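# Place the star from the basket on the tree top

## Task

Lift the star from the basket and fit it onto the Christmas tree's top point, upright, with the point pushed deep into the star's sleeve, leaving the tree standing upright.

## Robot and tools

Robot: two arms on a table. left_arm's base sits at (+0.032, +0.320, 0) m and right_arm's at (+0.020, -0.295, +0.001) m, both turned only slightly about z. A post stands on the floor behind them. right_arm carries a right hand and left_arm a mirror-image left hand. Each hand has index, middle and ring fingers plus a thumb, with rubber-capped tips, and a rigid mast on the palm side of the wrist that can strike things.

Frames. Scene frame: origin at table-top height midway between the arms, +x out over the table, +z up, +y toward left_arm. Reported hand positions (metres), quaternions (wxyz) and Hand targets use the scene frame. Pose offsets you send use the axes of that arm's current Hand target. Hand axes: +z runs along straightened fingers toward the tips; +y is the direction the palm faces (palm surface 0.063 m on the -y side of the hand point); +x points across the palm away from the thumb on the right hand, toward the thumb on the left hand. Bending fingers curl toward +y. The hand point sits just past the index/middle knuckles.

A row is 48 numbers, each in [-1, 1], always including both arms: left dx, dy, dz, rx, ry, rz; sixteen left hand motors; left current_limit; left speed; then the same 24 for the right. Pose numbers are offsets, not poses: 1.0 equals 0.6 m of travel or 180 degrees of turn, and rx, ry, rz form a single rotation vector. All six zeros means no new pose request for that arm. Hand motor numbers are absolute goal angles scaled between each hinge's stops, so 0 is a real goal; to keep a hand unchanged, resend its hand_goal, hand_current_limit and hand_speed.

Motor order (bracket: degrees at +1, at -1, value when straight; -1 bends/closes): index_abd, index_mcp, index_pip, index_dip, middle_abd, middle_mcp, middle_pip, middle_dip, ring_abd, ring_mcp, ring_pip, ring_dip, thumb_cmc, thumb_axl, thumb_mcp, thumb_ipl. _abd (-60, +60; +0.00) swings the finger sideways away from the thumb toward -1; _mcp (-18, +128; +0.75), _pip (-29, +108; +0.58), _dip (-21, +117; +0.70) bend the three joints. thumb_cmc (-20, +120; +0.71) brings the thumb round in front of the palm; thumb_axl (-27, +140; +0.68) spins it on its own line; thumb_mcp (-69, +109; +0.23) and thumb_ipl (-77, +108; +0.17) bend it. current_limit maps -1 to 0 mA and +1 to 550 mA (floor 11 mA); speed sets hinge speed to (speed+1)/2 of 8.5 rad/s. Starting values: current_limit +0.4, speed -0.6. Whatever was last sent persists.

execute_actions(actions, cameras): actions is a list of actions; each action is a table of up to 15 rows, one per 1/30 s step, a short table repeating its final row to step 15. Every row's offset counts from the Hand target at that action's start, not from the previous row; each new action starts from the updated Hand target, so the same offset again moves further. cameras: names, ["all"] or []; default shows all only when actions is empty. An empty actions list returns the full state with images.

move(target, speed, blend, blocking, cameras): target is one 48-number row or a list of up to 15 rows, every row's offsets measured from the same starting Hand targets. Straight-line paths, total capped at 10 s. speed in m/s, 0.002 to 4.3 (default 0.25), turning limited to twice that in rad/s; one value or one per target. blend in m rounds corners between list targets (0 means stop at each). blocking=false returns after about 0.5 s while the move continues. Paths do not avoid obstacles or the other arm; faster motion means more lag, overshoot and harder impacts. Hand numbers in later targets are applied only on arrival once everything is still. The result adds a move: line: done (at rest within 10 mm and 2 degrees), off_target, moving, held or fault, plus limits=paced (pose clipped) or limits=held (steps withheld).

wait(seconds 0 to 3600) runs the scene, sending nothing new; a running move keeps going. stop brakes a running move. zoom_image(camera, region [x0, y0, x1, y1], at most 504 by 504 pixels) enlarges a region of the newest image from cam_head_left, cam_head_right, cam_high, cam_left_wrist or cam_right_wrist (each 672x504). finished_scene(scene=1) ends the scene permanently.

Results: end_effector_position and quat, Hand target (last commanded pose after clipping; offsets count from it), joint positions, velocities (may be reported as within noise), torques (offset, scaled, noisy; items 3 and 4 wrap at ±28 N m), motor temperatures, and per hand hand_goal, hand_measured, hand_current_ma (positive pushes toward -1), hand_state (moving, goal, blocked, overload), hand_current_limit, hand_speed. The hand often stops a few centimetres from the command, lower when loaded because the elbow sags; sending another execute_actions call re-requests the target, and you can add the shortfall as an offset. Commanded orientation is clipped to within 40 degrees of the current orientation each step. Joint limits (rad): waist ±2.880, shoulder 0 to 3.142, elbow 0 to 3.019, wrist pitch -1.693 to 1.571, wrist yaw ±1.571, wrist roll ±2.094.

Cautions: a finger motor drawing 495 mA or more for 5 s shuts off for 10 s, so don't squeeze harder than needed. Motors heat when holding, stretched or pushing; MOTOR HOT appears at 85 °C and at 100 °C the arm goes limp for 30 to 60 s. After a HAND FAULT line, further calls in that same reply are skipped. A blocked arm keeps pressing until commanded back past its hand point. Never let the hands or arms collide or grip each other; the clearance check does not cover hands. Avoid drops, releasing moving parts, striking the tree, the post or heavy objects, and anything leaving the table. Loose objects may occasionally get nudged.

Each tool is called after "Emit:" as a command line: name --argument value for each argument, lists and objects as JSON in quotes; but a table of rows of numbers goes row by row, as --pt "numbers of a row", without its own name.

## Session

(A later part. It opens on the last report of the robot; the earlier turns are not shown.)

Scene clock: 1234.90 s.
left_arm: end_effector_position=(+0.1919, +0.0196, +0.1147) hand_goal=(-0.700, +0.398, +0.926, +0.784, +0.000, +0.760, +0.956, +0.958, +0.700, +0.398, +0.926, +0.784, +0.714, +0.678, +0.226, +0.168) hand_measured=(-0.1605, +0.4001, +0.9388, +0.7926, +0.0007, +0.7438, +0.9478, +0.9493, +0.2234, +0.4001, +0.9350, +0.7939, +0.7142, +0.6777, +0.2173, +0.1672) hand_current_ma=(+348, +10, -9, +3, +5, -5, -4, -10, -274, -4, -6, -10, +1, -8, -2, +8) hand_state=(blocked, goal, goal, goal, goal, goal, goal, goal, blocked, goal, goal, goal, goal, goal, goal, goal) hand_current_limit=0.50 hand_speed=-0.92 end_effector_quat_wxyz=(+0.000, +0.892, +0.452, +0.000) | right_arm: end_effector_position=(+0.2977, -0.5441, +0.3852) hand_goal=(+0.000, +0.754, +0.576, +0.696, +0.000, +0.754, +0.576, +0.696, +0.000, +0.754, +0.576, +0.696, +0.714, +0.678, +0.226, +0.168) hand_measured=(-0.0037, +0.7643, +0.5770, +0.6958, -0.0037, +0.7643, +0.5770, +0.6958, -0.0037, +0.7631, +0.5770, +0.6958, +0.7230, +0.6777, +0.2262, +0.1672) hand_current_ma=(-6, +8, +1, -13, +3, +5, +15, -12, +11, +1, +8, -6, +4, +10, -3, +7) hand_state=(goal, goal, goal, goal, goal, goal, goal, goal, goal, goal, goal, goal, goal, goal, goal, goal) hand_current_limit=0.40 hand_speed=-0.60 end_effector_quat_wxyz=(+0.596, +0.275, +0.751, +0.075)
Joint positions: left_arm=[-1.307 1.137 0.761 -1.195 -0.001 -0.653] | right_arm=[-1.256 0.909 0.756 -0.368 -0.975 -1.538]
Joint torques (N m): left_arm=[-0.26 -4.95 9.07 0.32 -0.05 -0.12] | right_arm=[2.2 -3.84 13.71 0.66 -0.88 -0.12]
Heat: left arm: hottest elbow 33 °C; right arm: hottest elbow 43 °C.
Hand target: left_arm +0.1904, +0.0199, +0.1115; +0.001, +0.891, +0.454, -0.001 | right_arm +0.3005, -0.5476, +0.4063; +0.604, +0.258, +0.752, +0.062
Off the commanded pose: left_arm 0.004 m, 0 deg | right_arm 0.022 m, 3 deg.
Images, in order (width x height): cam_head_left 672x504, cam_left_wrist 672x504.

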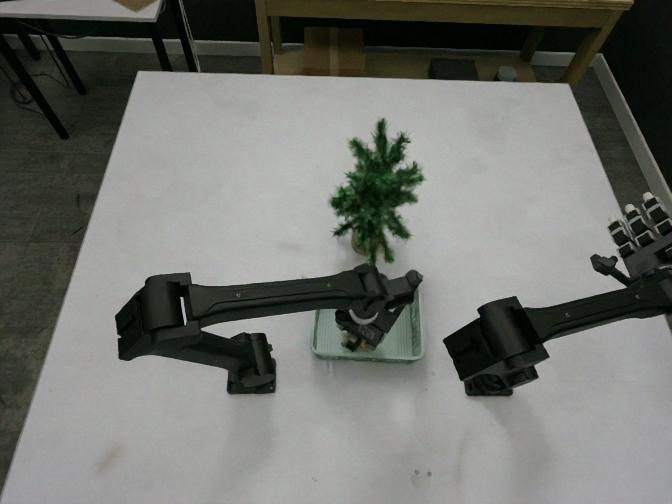

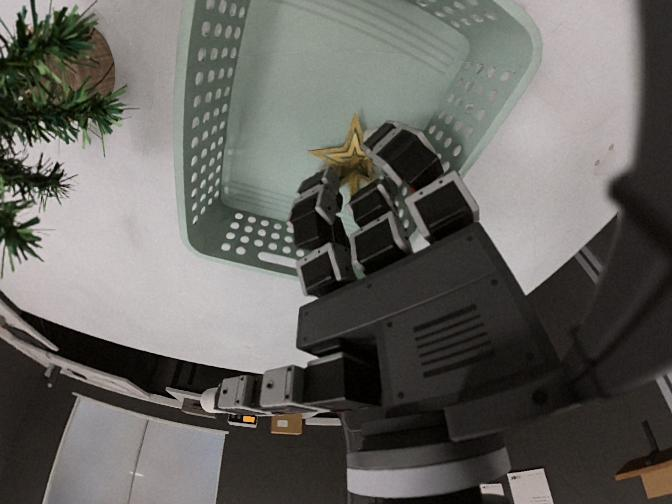

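Emit:
execute_actions --actions '[]' --cameras '["cam_head_left", "cam_left_wrist"]'

Emit:
zoom_image --camera "cam_left_wrist" --region '[250, 90, 450, 260]'

Emit:
zoom_image --camera "cam_head_left" --region '[320, 310, 380, 370]'

Scene clock: 1241.40 s.
left_arm: end_effector_position=(+0.1919, +0.0196, +0.1147) hand_goal=(-0.700, +0.398, +0.926, +0.784, +0.000, +0.760, +0.956, +0.958, +0.700, +0.398, +0.926, +0.784, +0.714, +0.678, +0.226, +0.168) hand_measured=(-0.1605, +0.4001, +0.9388, +0.7939, +0.0021, +0.7426, +0.9491, +0.9493, +0.2234, +0.4001, +0.9337, +0.7952, +0.7142, +0.6777, +0.2173, +0.1681) hand_current_ma=(+351, +14, -10, +0, +7, -7, -7, -4, -272, -7, -2, -5, -1, +0, -4, +1) hand_state=(blocked, goal, goal, goal, goal, goal, goal, goal, blocked, goal, goal, goal, goal, goal, goal, goal) hand_current_limit=0.50 hand_speed=-0.92 end_effector_quat_wxyz=(+0.000, +0.892, +0.452, +0.000) | right_arm: end_effector_position=(+0.2977, -0.5441, +0.3852) hand_goal=(+0.000, +0.754, +0.576, +0.696, +0.000, +0.754, +0.576, +0.696, +0.000, +0.754, +0.576, +0.696, +0.714, +0.678, +0.226, +0.168) hand_measured=(-0.0037, +0.7643, +0.5770, +0.6958, -0.0052, +0.7655, +0.5770, +0.6958, -0.0037, +0.7631, +0.5770, +0.6958, +0.7230, +0.6767, +0.2262, +0.1681) hand_current_ma=(+0, +4, +20, +14, +1, +16, +10, +4, +12, -16, +4, -9, +12, +17, +7, -11) hand_state=(goal, goal, goal, goal, goal, goal, goal, goal, goal, goal, goal, goal, goal, goal, goal, goal) hand_current_limit=0.40 hand_speed=-0.60 end_effector_quat_wxyz=(+0.596, +0.275, +0.751, +0.075)
Joint positions: left_arm=[-1.307 1.137 0.761 -1.195 -0.001 -0.653] | right_arm=[-1.256 0.909 0.756 -0.368 -0.975 -1.538]
Joint velocities: within noise
Joint torques (N m): left_arm=[-0.03 -5.3 9.07 0.29 -0.02 -0.12] | right_arm=[2.26 -3.84 13.74 0.69 -0.88 -0.12]
Motor temperatures (°C): left_arm=[21 22 33 21 22 20] | right_arm=[19 19 43 20 21 19]
Heat: left arm: hottest elbow 33 °C; right arm: hottest elbow 43 °C.
Hand target: left_arm +0.1904, +0.0199, +0.1115; +0.001, +0.891, +0.454, -0.001 | right_arm +0.3005, -0.5476, +0.4063; +0.604, +0.258, +0.752, +0.062
Off the commanded pose: left_arm 0.004 m, 0 deg | right_arm 0.022 m, 3 deg.
Images, in order (width x height): cam_head_left 672x504, cam_left_wrist 672x504.

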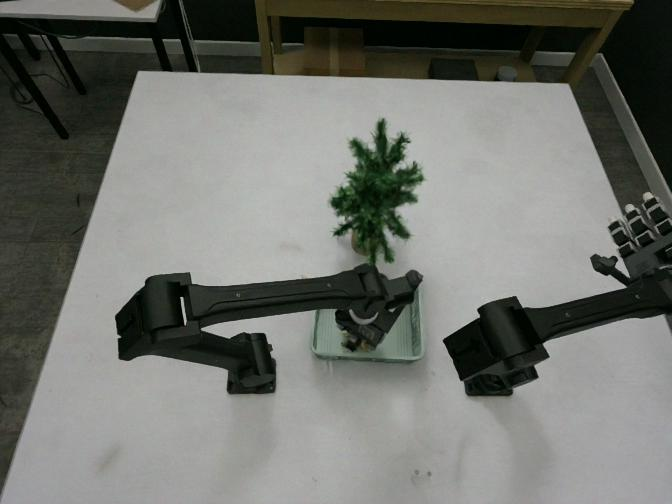

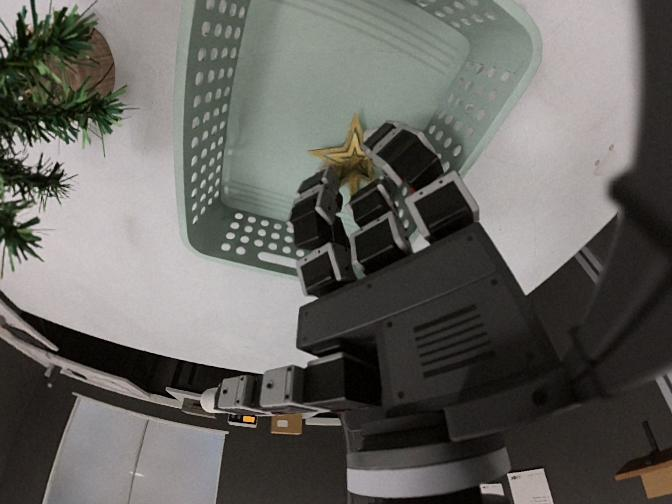

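Scaled by 2.520 from the camera's image (finer frame: 960x720).

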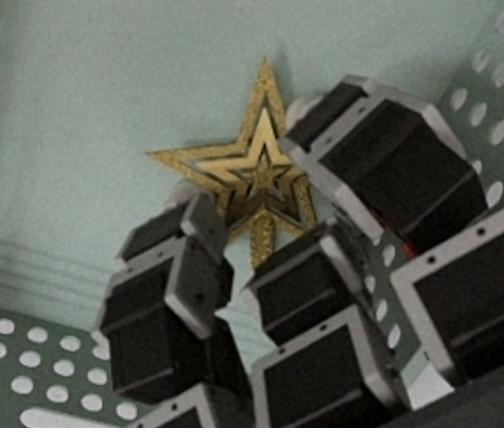

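Scaled by 8.400 from the camera's image (finer frame: 960x720).

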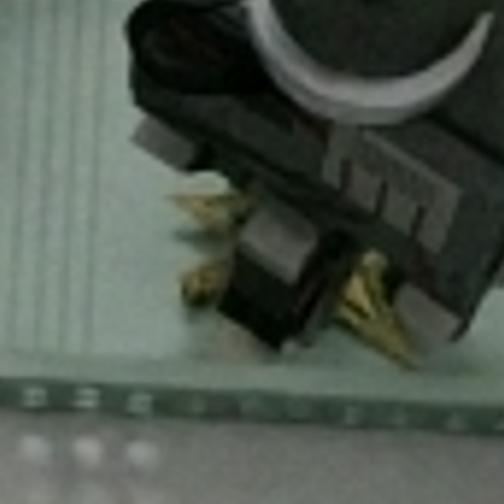

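Emit:
execute_actions --actions '[[[0,0,0,0,0,0,-0.7,0.37,0.926,0.783,0,0.76,0.956,0.957,0.7,0.37,0.926,0.783,0.714,0.678,0.226,0.168,0.5,-0.98,0,0,0,0,0,0,0,0.754,0.576,0.696,0,0.754,0.576,0.696,0,0.754,0.576,0.696,0.714,0.678,0.226,0.168,0.4,-0.6]]]' --cameras '["cam_head_left", "cam_left_wrist"]'

Emit:
zoom_image --camera "cam_left_wrist" --region '[250, 90, 450, 260]'

Emit:
zoom_image --camera "cam_head_left" --region '[320, 310, 380, 370]'

Scene clock: 1243.77 s.
left_arm: end_effector_position=(+0.1919, +0.0196, +0.1147) hand_goal=(-0.700, +0.370, +0.926, +0.784, +0.000, +0.760, +0.956, +0.958, +0.700, +0.370, +0.926, +0.784, +0.714, +0.678, +0.226, +0.168) hand_measured=(-0.1605, +0.3989, +0.9414, +0.7926, +0.0007, +0.7426, +0.9491, +0.9493, +0.2234, +0.3869, +0.9350, +0.7952, +0.7154, +0.6767, +0.2183, +0.1681) hand_current_ma=(+350, +20, -15, +8, +8, +3, -6, +3, -275, +1, -4, -9, +5, -13, -11, -3) hand_state=(blocked, blocked, goal, goal, goal, goal, goal, goal, blocked, goal, goal, goal, goal, goal, goal, goal) hand_current_limit=0.50 hand_speed=-0.98 end_effector_quat_wxyz=(+0.000, +0.892, +0.453, +0.000) | right_arm: end_effector_position=(+0.2977, -0.5441, +0.3852) hand_goal=(+0.000, +0.754, +0.576, +0.696, +0.000, +0.754, +0.576, +0.696, +0.000, +0.754, +0.576, +0.696, +0.714, +0.678, +0.226, +0.168) hand_measured=(-0.0037, +0.7643, +0.5770, +0.6958, -0.0052, +0.7655, +0.5770, +0.6958, -0.0037, +0.7631, +0.5770, +0.6958, +0.7230, +0.6777, +0.2252, +0.1681) hand_current_ma=(+3, +9, +2, +1, -12, +2, +9, -5, +17, -25, -9, -5, +4, +9, -6, +16) hand_state=(goal, goal, goal, goal, goal, goal, goal, goal, goal, goal, goal, goal, goal, goal, goal, goal) hand_current_limit=0.40 hand_speed=-0.60 end_effector_quat_wxyz=(+0.596, +0.275, +0.751, +0.075)
Joint positions: left_arm=[-1.307 1.137 0.761 -1.195 -0.001 -0.654] | right_arm=[-1.256 0.909 0.756 -0.368 -0.975 -1.538]
Joint torques (N m): left_arm=[0.03 -5.3 9.09 0.29 -0.02 -0.11] | right_arm=[2.26 -3.9 13.72 0.65 -0.89 -0.12]
Heat: left arm: hottest elbow 33 °C; right arm: hottest elbow 43 °C.
Hand target: left_arm +0.1905, +0.0199, +0.1115; +0.001, +0.891, +0.454, -0.001 | right_arm +0.3005, -0.5476, +0.4063; +0.604, +0.258, +0.752, +0.062
Off the commanded pose: left_arm 0.004 m, 0 deg | right_arm 0.022 m, 3 deg.

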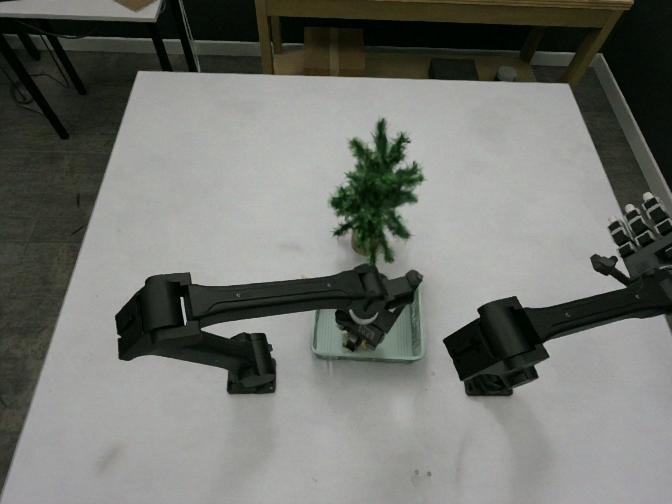

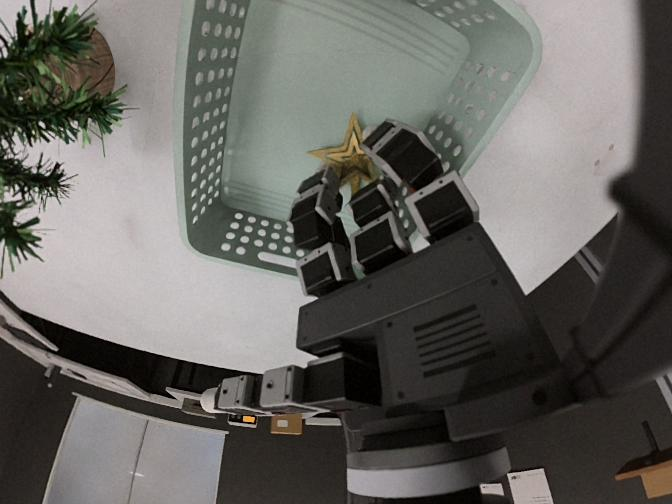

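Scaled by 2.520 from the camera's image (finer frame: 960x720).

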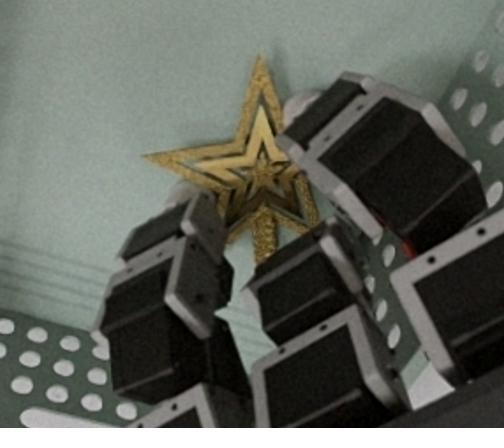

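Scaled by 8.400 from the camera's image (finer frame: 960x720).

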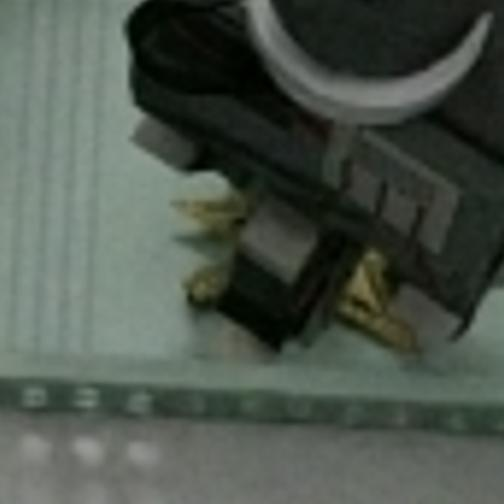

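Emit:
execute_actions --actions '[[[0,0,0,0,0,0,-0.7,0.34,0.926,0.783,0,0.76,0.956,0.957,0.7,0.35,0.926,0.783,0.714,0.678,0.226,0.168,0.5,-0.98,0,0,0,0,0,0,0,0.754,0.576,0.696,0,0.754,0.576,0.696,0,0.754,0.576,0.696,0.714,0.678,0.226,0.168,0.4,-0.6]]]' --cameras '["cam_head_left", "cam_left_wrist"]'

Emit:
zoom_image --camera "cam_left_wrist" --region '[250, 90, 450, 260]'

Emit:
zoom_image --camera "cam_head_left" --region '[320, 310, 380, 370]'

Scene clock: 1246.50 s.
left_arm: end_effector_position=(+0.1918, +0.0201, +0.1142) hand_goal=(-0.700, +0.340, +0.926, +0.784, +0.000, +0.760, +0.956, +0.958, +0.700, +0.350, +0.926, +0.784, +0.714, +0.678, +0.226, +0.168) hand_measured=(-0.1605, +0.3881, +0.9465, +0.8015, +0.0021, +0.7426, +0.9478, +0.9481, +0.2248, +0.3808, +0.9337, +0.7939, +0.7142, +0.6777, +0.2163, +0.1672) hand_current_ma=(+348, +21, -8, -1, +13, +6, +2, +2, -274, +4, +2, -7, +9, -8, -12, -8) hand_state=(blocked, blocked, blocked, goal, goal, goal, goal, goal, blocked, blocked, goal, goal, goal, goal, goal, goal) hand_current_limit=0.50 hand_speed=-0.98 end_effector_quat_wxyz=(-0.001, +0.892, +0.453, +0.001) | right_arm: end_effector_position=(+0.2977, -0.5441, +0.3852) hand_goal=(+0.000, +0.754, +0.576, +0.696, +0.000, +0.754, +0.576, +0.696, +0.000, +0.754, +0.576, +0.696, +0.714, +0.678, +0.226, +0.168) hand_measured=(-0.0037, +0.7643, +0.5770, +0.6958, -0.0052, +0.7655, +0.5770, +0.6958, -0.0037, +0.7631, +0.5770, +0.6958, +0.7230, +0.6777, +0.2252, +0.1681) hand_current_ma=(-10, +27, +13, +11, -6, -3, +10, +6, +0, +9, +0, +11, +27, +16, -2, +2) hand_state=(goal, goal, goal, goal, goal, goal, goal, goal, goal, goal, goal, goal, goal, goal, goal, goal) hand_current_limit=0.40 hand_speed=-0.60 end_effector_quat_wxyz=(+0.596, +0.275, +0.751, +0.075)
Joint positions: left_arm=[-1.307 1.137 0.76 -1.195 -0.001 -0.654] | right_arm=[-1.256 0.909 0.756 -0.368 -0.975 -1.538]
Joint torques (N m): left_arm=[-0.03 -5.07 9.21 0.29 -0.03 -0.11] | right_arm=[2.26 -3.78 13.72 0.66 -0.88 -0.12]
Heat: left arm: hottest elbow 33 °C; right arm: hottest elbow 43 °C.
Hand target: left_arm +0.1904, +0.0200, +0.1114; +0.000, +0.891, +0.454, -0.001 | right_arm +0.3005, -0.5476, +0.4063; +0.604, +0.258, +0.752, +0.062
Off the commanded pose: left_arm 0.003 m, 0 deg | right_arm 0.022 m, 3 deg.

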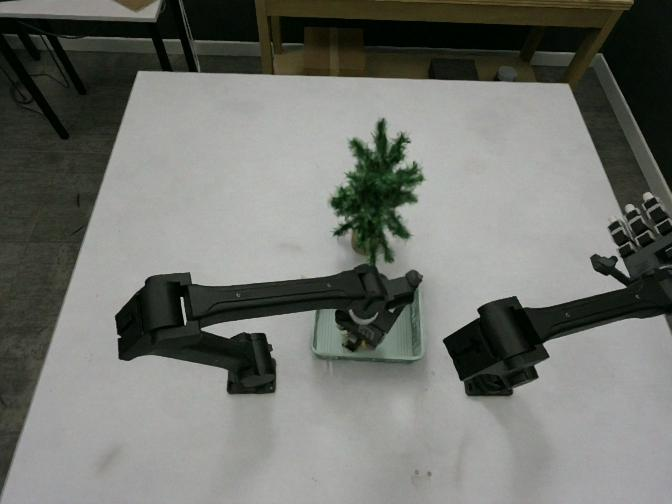

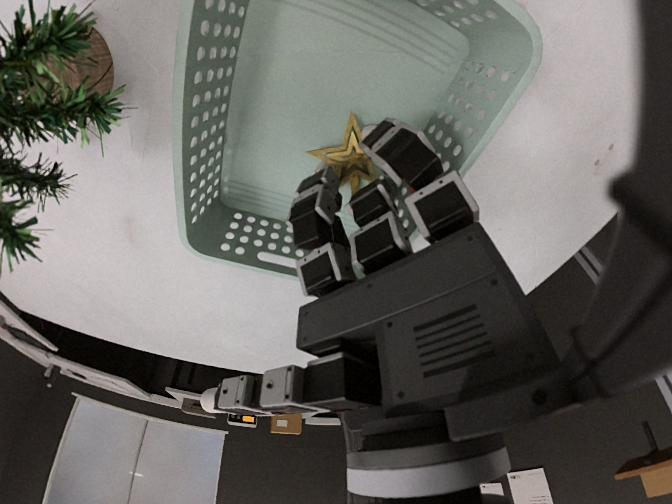

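Scaled by 2.520 from the camera's image (finer frame: 960x720).

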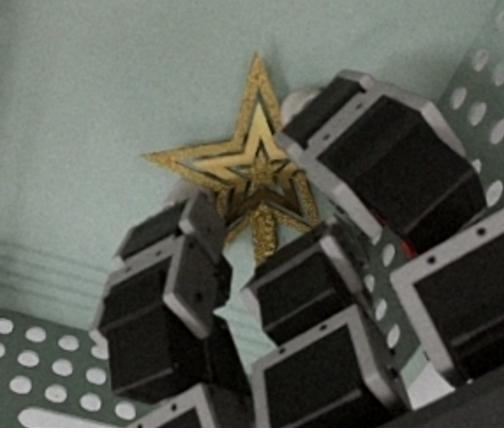

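Scaled by 8.400 from the camera's image (finer frame: 960x720).

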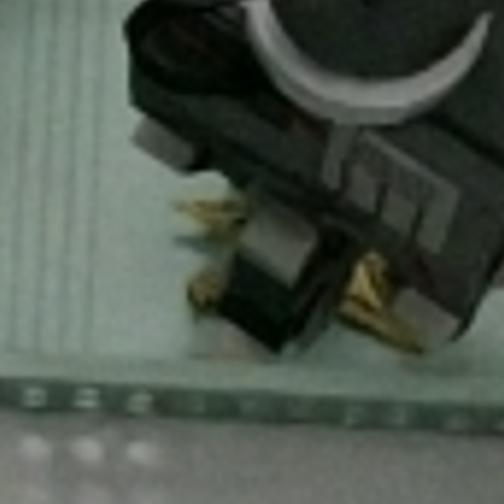

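Emit:
execute_actions --actions '[[[0,0,0,0,0,0,-0.7,0.29,0.926,0.783,0,0.76,0.956,0.957,0.7,0.31,0.926,0.783,0.714,0.678,0.226,0.168,0.5,-0.98,0,0,0,0,0,0,0,0.754,0.576,0.696,0,0.754,0.576,0.696,0,0.754,0.576,0.696,0.714,0.678,0.226,0.168,0.4,-0.6]]]' --cameras '["cam_head_left", "cam_left_wrist"]'

Emit:
zoom_image --camera "cam_left_wrist" --region '[250, 90, 450, 260]'

Emit:
zoom_image --camera "cam_head_left" --region '[320, 310, 380, 370]'

Scene clock: 1248.73 s.
left_arm: end_effector_position=(+0.1916, +0.0204, +0.1133) hand_goal=(-0.700, +0.290, +0.926, +0.784, +0.000, +0.760, +0.956, +0.958, +0.700, +0.310, +0.926, +0.784, +0.714, +0.678, +0.226, +0.168) hand_measured=(-0.1634, +0.3205, +0.9465, +0.8054, +0.0051, +0.7426, +0.9478, +0.9493, +0.2248, +0.3302, +0.9388, +0.7952, +0.7129, +0.6767, +0.2163, +0.1672) hand_current_ma=(+350, +20, -9, +7, +4, -8, -3, +3, -270, +1, -5, -6, +7, -7, -13, -1) hand_state=(blocked, blocked, blocked, blocked, goal, goal, goal, goal, blocked, goal, goal, goal, goal, goal, goal, goal) hand_current_limit=0.50 hand_speed=-0.98 end_effector_quat_wxyz=(-0.001, +0.891, +0.453, +0.000) | right_arm: end_effector_position=(+0.2977, -0.5441, +0.3852) hand_goal=(+0.000, +0.754, +0.576, +0.696, +0.000, +0.754, +0.576, +0.696, +0.000, +0.754, +0.576, +0.696, +0.714, +0.678, +0.226, +0.168) hand_measured=(-0.0037, +0.7643, +0.5770, +0.6958, -0.0052, +0.7643, +0.5770, +0.6958, -0.0037, +0.7631, +0.5770, +0.6958, +0.7230, +0.6767, +0.2262, +0.1681) hand_current_ma=(+1, +19, +3, +3, -6, +11, +7, -17, +12, -23, -1, +0, +3, +5, +10, +4) hand_state=(goal, goal, goal, goal, goal, goal, goal, goal, goal, goal, goal, goal, goal, goal, goal, goal) hand_current_limit=0.40 hand_speed=-0.60 end_effector_quat_wxyz=(+0.596, +0.275, +0.751, +0.075)
Joint positions: left_arm=[-1.307 1.137 0.757 -1.193 0 -0.655] | right_arm=[-1.256 0.909 0.756 -0.368 -0.975 -1.538]
Joint torques (N m): left_arm=[-0.03 -5.01 9.36 0.24 -0.1 -0.11] | right_arm=[2.14 -3.78 13.72 0.66 -0.88 -0.13]
Heat: left arm: hottest elbow 33 °C; right arm: hottest elbow 43 °C.
Hand target: left_arm +0.1905, +0.0199, +0.1115; +0.001, +0.891, +0.454, -0.001 | right_arm +0.3005, -0.5476, +0.4063; +0.604, +0.258, +0.752, +0.062
Off the commanded pose: left_arm 0.002 m, 0 deg | right_arm 0.022 m, 3 deg.

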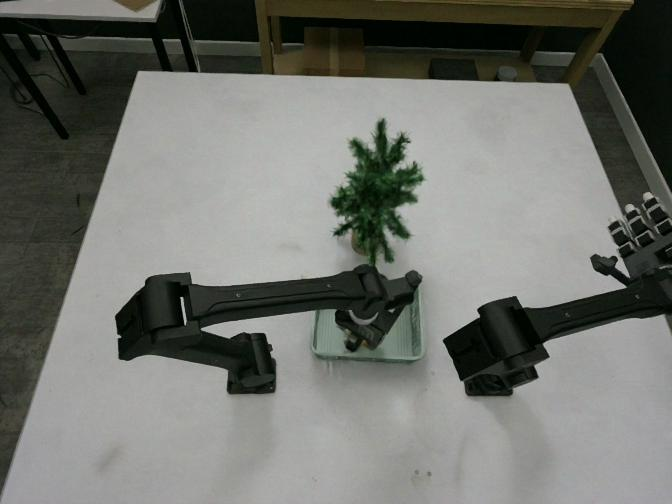

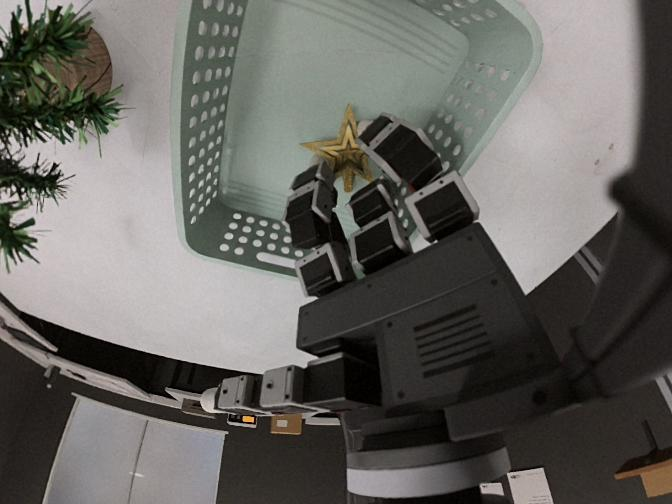

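Scaled by 2.520 from the camera's image (finer frame: 960x720).

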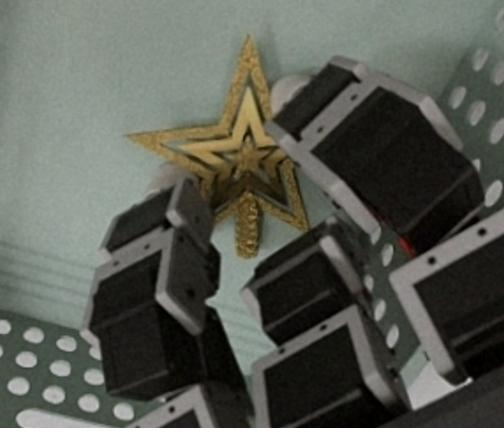

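Scaled by 8.400 from the camera's image (finer frame: 960x720).

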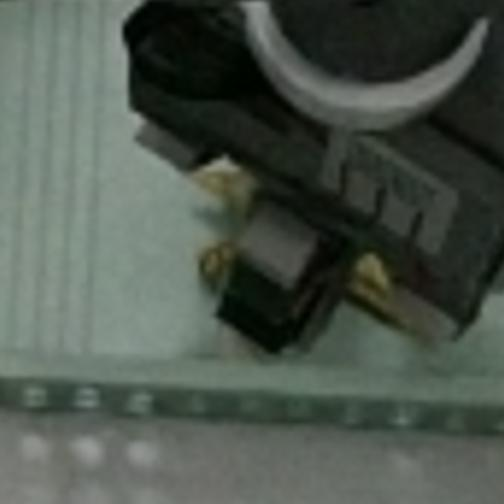

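Emit:
execute_actions --actions '[[[0,0,0,0,0,0,-0.7,0.24,0.926,0.783,0,0.76,0.956,0.957,0.7,0.255,0.926,0.783,0.714,0.678,0.226,0.168,0.5,-0.98,0,0,0,0,0,0,0,0.754,0.576,0.696,0,0.754,0.576,0.696,0,0.754,0.576,0.696,0.714,0.678,0.226,0.168,0.4,-0.6]]]' --cameras '["cam_head_left", "cam_left_wrist"]'

Emit:
zoom_image --camera "cam_left_wrist" --region '[250, 90, 450, 260]'

Emit:
zoom_image --camera "cam_head_left" --region '[320, 310, 380, 370]'

Scene clock: 1251.30 s.
left_arm: end_effector_position=(+0.1916, +0.0204, +0.1133) hand_goal=(-0.700, +0.240, +0.926, +0.784, +0.000, +0.760, +0.956, +0.958, +0.700, +0.256, +0.926, +0.784, +0.714, +0.678, +0.226, +0.168) hand_measured=(-0.1620, +0.2747, +0.9465, +0.8054, +0.0051, +0.7426, +0.9478, +0.9493, +0.2234, +0.2831, +0.9388, +0.7952, +0.7129, +0.6777, +0.2173, +0.1681) hand_current_ma=(+348, +24, -2, +7, +5, -3, -13, +1, -267, +0, -8, -7, +10, -5, -4, -5) hand_state=(blocked, blocked, blocked, blocked, goal, goal, goal, goal, blocked, blocked, goal, goal, goal, goal, goal, goal) hand_current_limit=0.50 hand_speed=-0.98 end_effector_quat_wxyz=(-0.001, +0.891, +0.453, +0.000) | right_arm: end_effector_position=(+0.2977, -0.5441, +0.3852) hand_goal=(+0.000, +0.754, +0.576, +0.696, +0.000, +0.754, +0.576, +0.696, +0.000, +0.754, +0.576, +0.696, +0.714, +0.678, +0.226, +0.168) hand_measured=(-0.0037, +0.7643, +0.5770, +0.6958, -0.0052, +0.7643, +0.5770, +0.6958, -0.0037, +0.7631, +0.5770, +0.6958, +0.7230, +0.6777, +0.2262, +0.1672) hand_current_ma=(+12, +3, -2, +6, +14, +5, +31, -9, +16, -14, -11, -9, +13, +5, +22, -6) hand_state=(goal, goal, goal, goal, goal, goal, goal, goal, goal, goal, goal, goal, goal, goal, goal, goal) hand_current_limit=0.40 hand_speed=-0.60 end_effector_quat_wxyz=(+0.596, +0.275, +0.751, +0.075)
Joint positions: left_arm=[-1.307 1.137 0.757 -1.193 0 -0.655] | right_arm=[-1.256 0.909 0.756 -0.368 -0.975 -1.538]
Joint torques (N m): left_arm=[-0.26 -5.07 9.37 0.27 -0.11 -0.11] | right_arm=[2.2 -3.84 13.72 0.68 -0.87 -0.12]
Heat: left arm: hottest elbow 33 °C; right arm: hottest elbow 43 °C.
Hand target: left_arm +0.1905, +0.0199, +0.1115; +0.001, +0.891, +0.454, -0.001 | right_arm +0.3005, -0.5476, +0.4063; +0.604, +0.258, +0.752, +0.062
Off the commanded pose: left_arm 0.002 m, 0 deg | right_arm 0.022 m, 3 deg.

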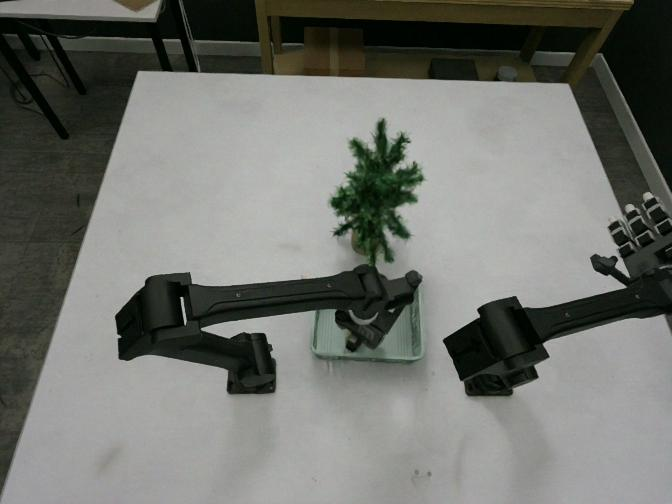

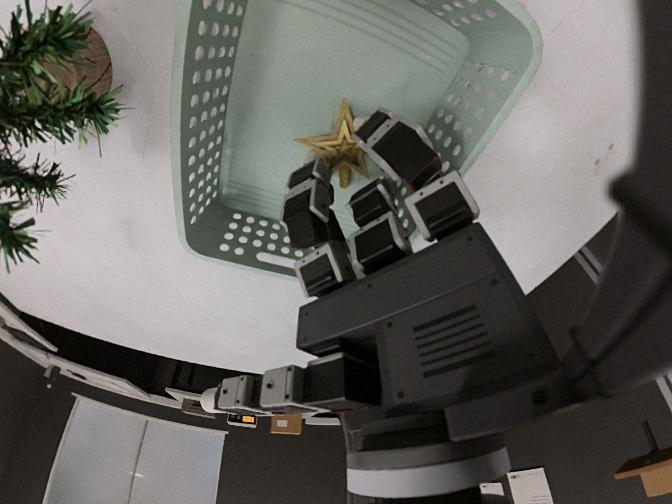

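Scaled by 2.520 from the camera's image (finer frame: 960x720).

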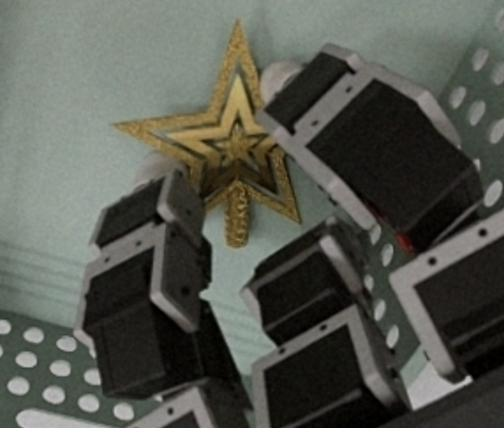

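Scaled by 8.400 from the camera's image (finer frame: 960x720).

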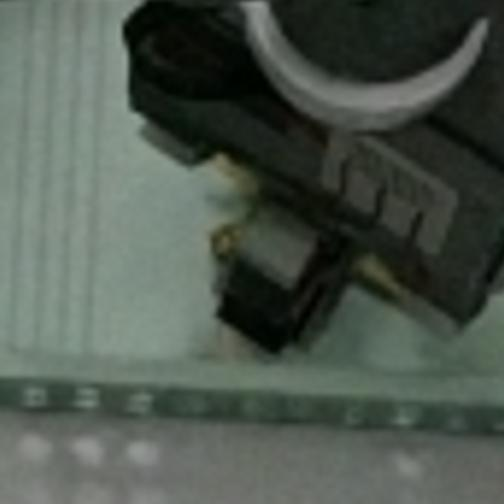

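Emit:
execute_actions --actions '[[[0,0,0,0,0,0,-0.7,0.18,0.926,0.783,0,0.76,0.956,0.957,0.7,0.19,0.926,0.783,0.714,0.678,0.226,0.168,0.5,-0.98,0,0,0,0,0,0,0,0.754,0.576,0.696,0,0.754,0.576,0.696,0,0.754,0.576,0.696,0.714,0.678,0.226,0.168,0.4,-0.6]]]' --cameras '["cam_head_left", "cam_left_wrist"]'

Emit:
zoom_image --camera "cam_left_wrist" --region '[250, 90, 450, 260]'

Emit:
zoom_image --camera "cam_head_left" --region '[320, 310, 380, 370]'

Scene clock: 1254.27 s.
left_arm: end_effector_position=(+0.1916, +0.0204, +0.1133) hand_goal=(-0.700, +0.180, +0.926, +0.784, +0.000, +0.760, +0.956, +0.958, +0.700, +0.190, +0.926, +0.784, +0.714, +0.678, +0.226, +0.168) hand_measured=(-0.1620, +0.2144, +0.9465, +0.8054, +0.0051, +0.7426, +0.9478, +0.9493, +0.2234, +0.2240, +0.9388, +0.7939, +0.7129, +0.6767, +0.2173, +0.1681) hand_current_ma=(+344, +19, -5, -4, +11, -1, -4, +1, -272, +8, +3, -2, +10, -2, -11, -2) hand_state=(blocked, blocked, blocked, blocked, goal, goal, goal, goal, blocked, blocked, goal, goal, goal, goal, goal, goal) hand_current_limit=0.50 hand_speed=-0.98 end_effector_quat_wxyz=(-0.001, +0.891, +0.453, +0.000) | right_arm: end_effector_position=(+0.2977, -0.5441, +0.3852) hand_goal=(+0.000, +0.754, +0.576, +0.696, +0.000, +0.754, +0.576, +0.696, +0.000, +0.754, +0.576, +0.696, +0.714, +0.678, +0.226, +0.168) hand_measured=(-0.0037, +0.7643, +0.5770, +0.6958, -0.0052, +0.7643, +0.5770, +0.6958, -0.0037, +0.7631, +0.5770, +0.6958, +0.7230, +0.6777, +0.2262, +0.1681) hand_current_ma=(+10, +16, +17, +0, -6, +0, +6, -12, +2, -21, +0, +4, -5, -4, +10, -5) hand_state=(goal, goal, goal, goal, goal, goal, goal, goal, goal, goal, goal, goal, goal, goal, goal, goal) hand_current_limit=0.40 hand_speed=-0.60 end_effector_quat_wxyz=(+0.596, +0.275, +0.751, +0.075)
Joint positions: left_arm=[-1.307 1.137 0.757 -1.193 0 -0.655] | right_arm=[-1.256 0.909 0.756 -0.368 -0.975 -1.538]
Joint torques (N m): left_arm=[-0.15 -5.01 9.36 0.21 -0.11 -0.1] | right_arm=[2.32 -3.84 13.71 0.66 -0.88 -0.12]
Heat: left arm: hottest elbow 32 °C; right arm: hottest elbow 43 °C.
Hand target: left_arm +0.1905, +0.0199, +0.1115; +0.001, +0.891, +0.454, -0.001 | right_arm +0.3005, -0.5476, +0.4063; +0.604, +0.258, +0.752, +0.062
Off the commanded pose: left_arm 0.002 m, 0 deg | right_arm 0.022 m, 3 deg.

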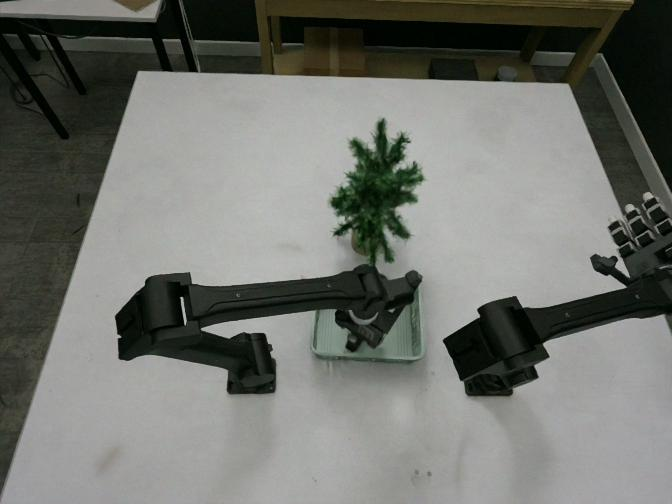

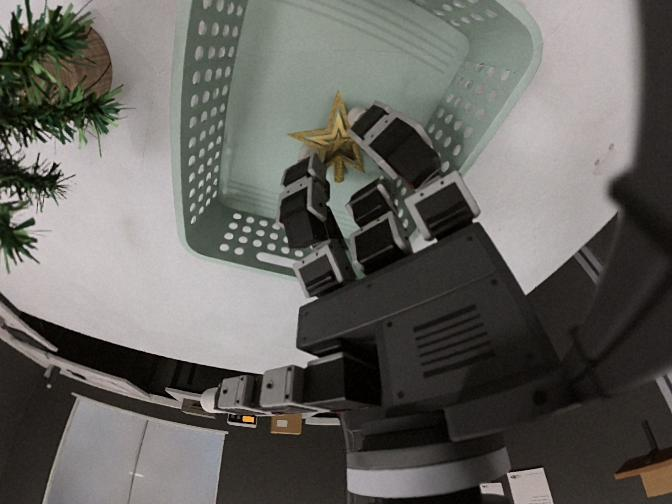

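Scaled by 2.520 from the camera's image (finer frame: 960x720).

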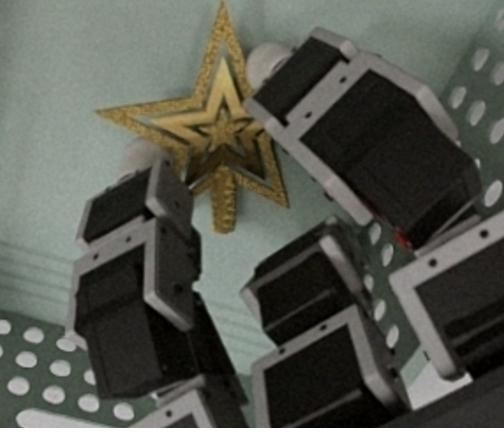

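Scaled by 8.400 from the camera's image (finer frame: 960x720).

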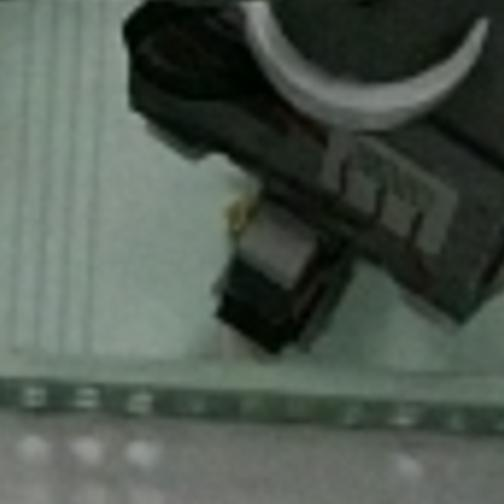

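Emit:
move --target '[0,0,-0.03,0,0,0,-0.7,0.18,0.926,0.783,0,0.76,0.956,0.957,0.7,0.19,0.926,0.783,0.714,0.678,0.226,0.168,0.5,-0.98,0,0,0,0,0,0,0,0.754,0.576,0.696,0,0.754,0.576,0.696,0,0.754,0.576,0.696,0.714,0.678,0.226,0.168,0.4,-0.6]' --speed 0.01 --cameras '["cam_head_left", "cam_left_wrist"]'

Emit:
zoom_image --camera "cam_left_wrist" --region '[250, 90, 450, 260]'

Emit:
zoom_image --camera "cam_head_left" --region '[320, 310, 380, 370]'

Scene clock: 1257.70 s.
left_arm: end_effector_position=(+0.1893, +0.0283, +0.1149) hand_goal=(-0.700, +0.180, +0.926, +0.784, +0.000, +0.760, +0.956, +0.958, +0.700, +0.190, +0.926, +0.784, +0.714, +0.678, +0.226, +0.168) hand_measured=(-0.1620, +0.2096, +0.9465, +0.8041, +0.0051, +0.7233, +0.9388, +0.9481, +0.2248, +0.2204, +0.9388, +0.7952, +0.7142, +0.6767, +0.2173, +0.1672) hand_current_ma=(+345, +11, -8, +6, +5, -11, -16, -2, -282, +1, -4, -7, +2, -5, -9, +2) hand_state=(blocked, blocked, blocked, blocked, goal, blocked, goal, goal, blocked, blocked, goal, goal, goal, goal, goal, goal) hand_current_limit=0.50 hand_speed=-0.98 end_effector_quat_wxyz=(-0.012, +0.891, +0.453, +0.002) | right_arm: end_effector_position=(+0.2977, -0.5441, +0.3852) hand_goal=(+0.000, +0.754, +0.576, +0.696, +0.000, +0.754, +0.576, +0.696, +0.000, +0.754, +0.576, +0.696, +0.714, +0.678, +0.226, +0.168) hand_measured=(-0.0037, +0.7643, +0.5770, +0.6958, -0.0037, +0.7655, +0.5770, +0.6958, -0.0037, +0.7631, +0.5770, +0.6958, +0.7230, +0.6767, +0.2262, +0.1681) hand_current_ma=(+14, +21, -9, -5, -18, +14, +1, +1, +13, -14, -21, +22, -1, +17, +0, -7) hand_state=(goal, goal, goal, goal, goal, goal, goal, goal, goal, goal, goal, goal, goal, goal, goal, goal) hand_current_limit=0.40 hand_speed=-0.60 end_effector_quat_wxyz=(+0.596, +0.275, +0.751, +0.075)
Joint positions: left_arm=[-1.307 1.127 0.757 -1.226 0 -0.655] | right_arm=[-1.256 0.909 0.756 -0.368 -0.975 -1.538]
Joint torques (N m): left_arm=[-0.09 -5.54 12.57 -0.61 -0.12 -0.09] | right_arm=[2.26 -3.96 13.72 0.66 -0.88 -0.12]
Heat: left arm: hottest elbow 32 °C; right arm: hottest elbow 43 °C.
Hand target: left_arm +0.1905, +0.0200, +0.1294; +0.000, +0.891, +0.454, -0.001 | right_arm +0.3005, -0.5476, +0.4063; +0.604, +0.258, +0.752, +0.062
Off the commanded pose: left_arm 0.017 m, 2 deg | right_arm 0.022 m, 3 deg.
move: off_target (left_arm)

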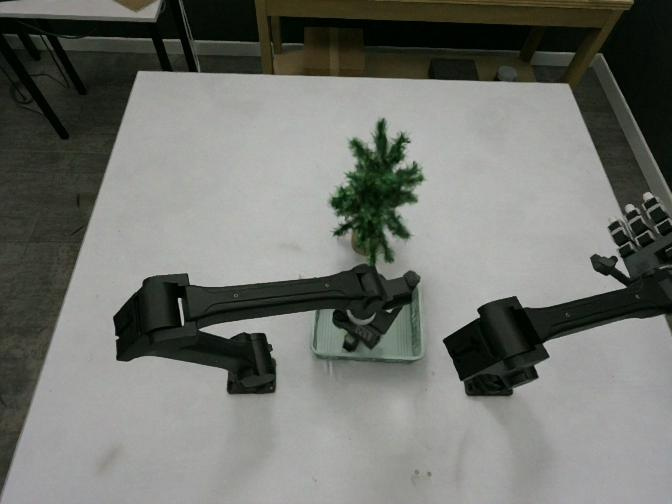

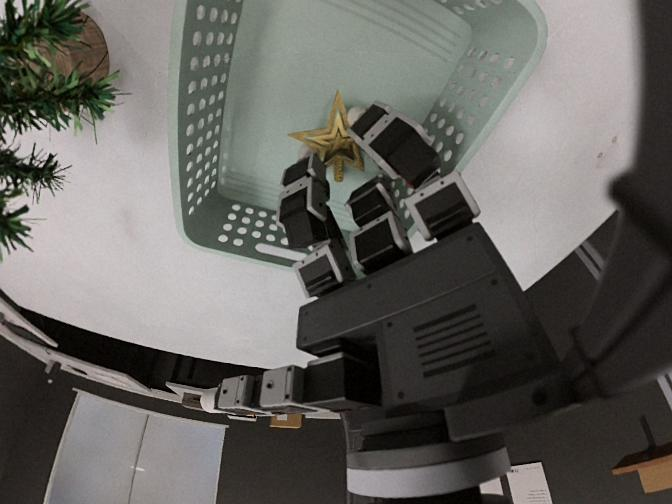

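Scaled by 2.520 from the camera's image (finer frame: 960x720).

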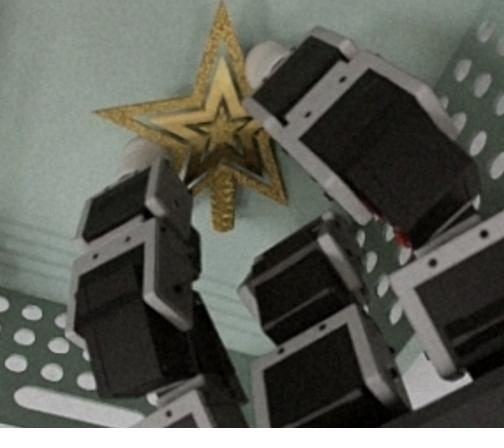

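Scaled by 8.400 from the camera's image (finer frame: 960x720).

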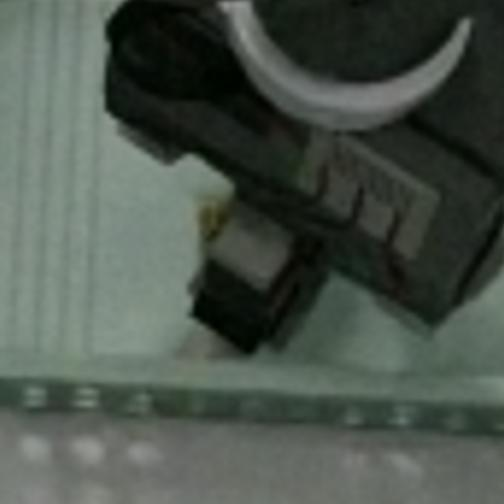

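Emit:
move --target '[0,0,-0.04,0,0,0,-0.7,0.18,0.926,0.783,0,0.76,0.956,0.957,0.7,0.19,0.926,0.783,0.714,0.678,0.226,0.168,0.5,-0.98,0,0,0,0,0,0,0,0.754,0.576,0.696,0,0.754,0.576,0.696,0,0.754,0.576,0.696,0.714,0.678,0.226,0.168,0.4,-0.6]' --speed 0.015 --cameras '["cam_head_left", "cam_left_wrist"]'

Emit:
zoom_image --camera "cam_left_wrist" --region '[250, 90, 450, 260]'

Emit:
zoom_image --camera "cam_head_left" --region '[320, 310, 380, 370]'

Scene clock: 1261.07 s.
left_arm: end_effector_position=(+0.1880, +0.0327, +0.1335) hand_goal=(-0.700, +0.180, +0.926, +0.784, +0.000, +0.760, +0.956, +0.958, +0.700, +0.190, +0.926, +0.784, +0.714, +0.678, +0.226, +0.168) hand_measured=(-0.1634, +0.2108, +0.9465, +0.8066, +0.0139, +0.7245, +0.9362, +0.9493, +0.2234, +0.2204, +0.9388, +0.7939, +0.7129, +0.6777, +0.2173, +0.1681) hand_current_ma=(+347, +19, -12, +7, +15, -7, -8, +3, -274, +4, -17, -6, +1, +1, -7, -3) hand_state=(blocked, blocked, blocked, blocked, goal, blocked, blocked, goal, blocked, blocked, goal, goal, goal, goal, goal, goal) hand_current_limit=0.50 hand_speed=-0.98 end_effector_quat_wxyz=(-0.020, +0.891, +0.453, +0.003) | right_arm: end_effector_position=(+0.2977, -0.5441, +0.3852) hand_goal=(+0.000, +0.754, +0.576, +0.696, +0.000, +0.754, +0.576, +0.696, +0.000, +0.754, +0.576, +0.696, +0.714, +0.678, +0.226, +0.168) hand_measured=(-0.0037, +0.7643, +0.5770, +0.6958, -0.0052, +0.7643, +0.5770, +0.6958, -0.0037, +0.7631, +0.5770, +0.6958, +0.7230, +0.6767, +0.2262, +0.1681) hand_current_ma=(+2, +36, -5, +7, -8, -7, -20, -20, -8, -11, -13, -16, +16, +5, -4, +5) hand_state=(goal, goal, goal, goal, goal, goal, goal, goal, goal, goal, goal, goal, goal, goal, goal, goal) hand_current_limit=0.40 hand_speed=-0.60 end_effector_quat_wxyz=(+0.596, +0.275, +0.751, +0.075)
Joint positions: left_arm=[-1.307 1.104 0.795 -1.302 0 -0.655] | right_arm=[-1.256 0.909 0.756 -0.368 -0.975 -1.538]
Joint torques (N m): left_arm=[-0.03 -5.3 13.86 -0.49 -0.11 -0.11] | right_arm=[2.2 -3.9 13.72 0.66 -0.88 -0.12]
Heat: left arm: hottest elbow 33 °C; right arm: hottest elbow 43 °C.
Hand target: left_arm +0.1906, +0.0200, +0.1534; +0.001, +0.891, +0.454, -0.001 | right_arm +0.3005, -0.5476, +0.4063; +0.604, +0.258, +0.752, +0.062
Off the commanded pose: left_arm 0.024 m, 2 deg | right_arm 0.022 m, 3 deg.
move: off_target (left_arm)

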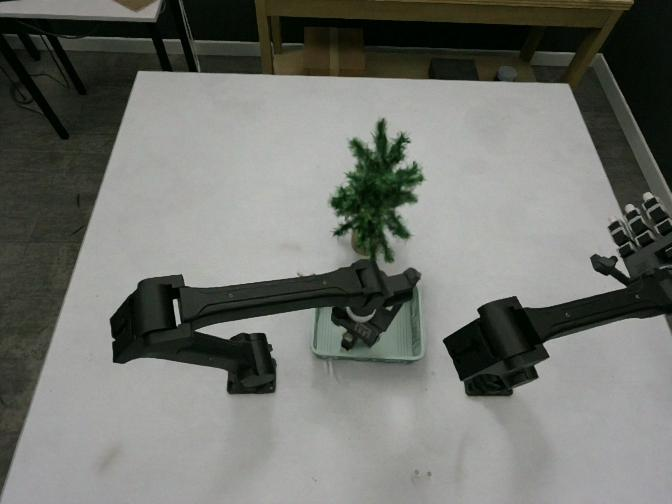

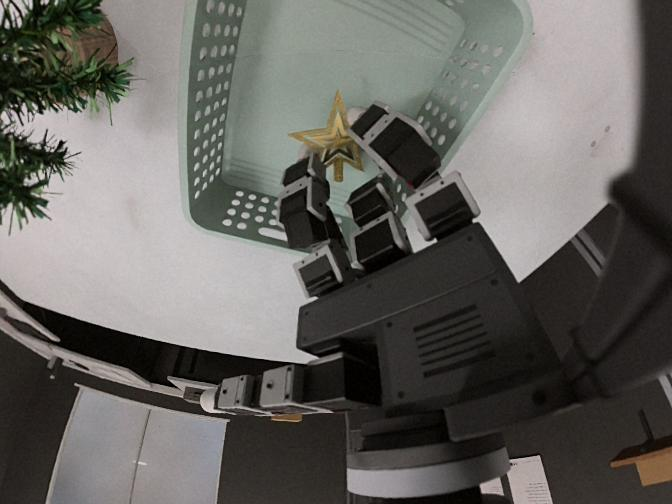

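Scaled by 2.520 from the camera's image (finer frame: 960x720).

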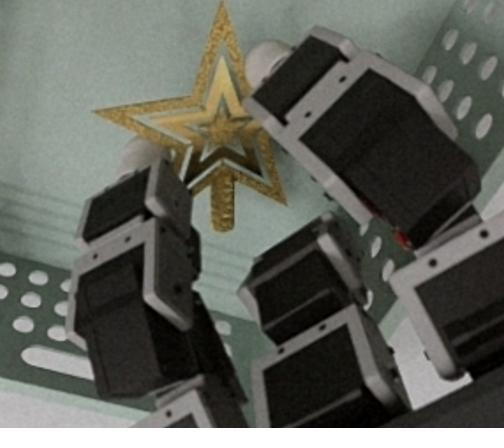

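Scaled by 8.400 from the camera's image (finer frame: 960x720).

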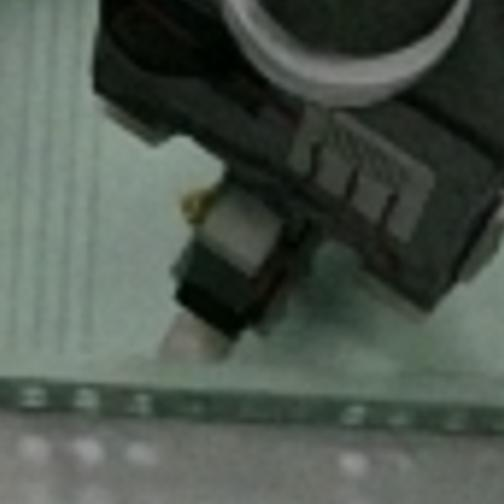

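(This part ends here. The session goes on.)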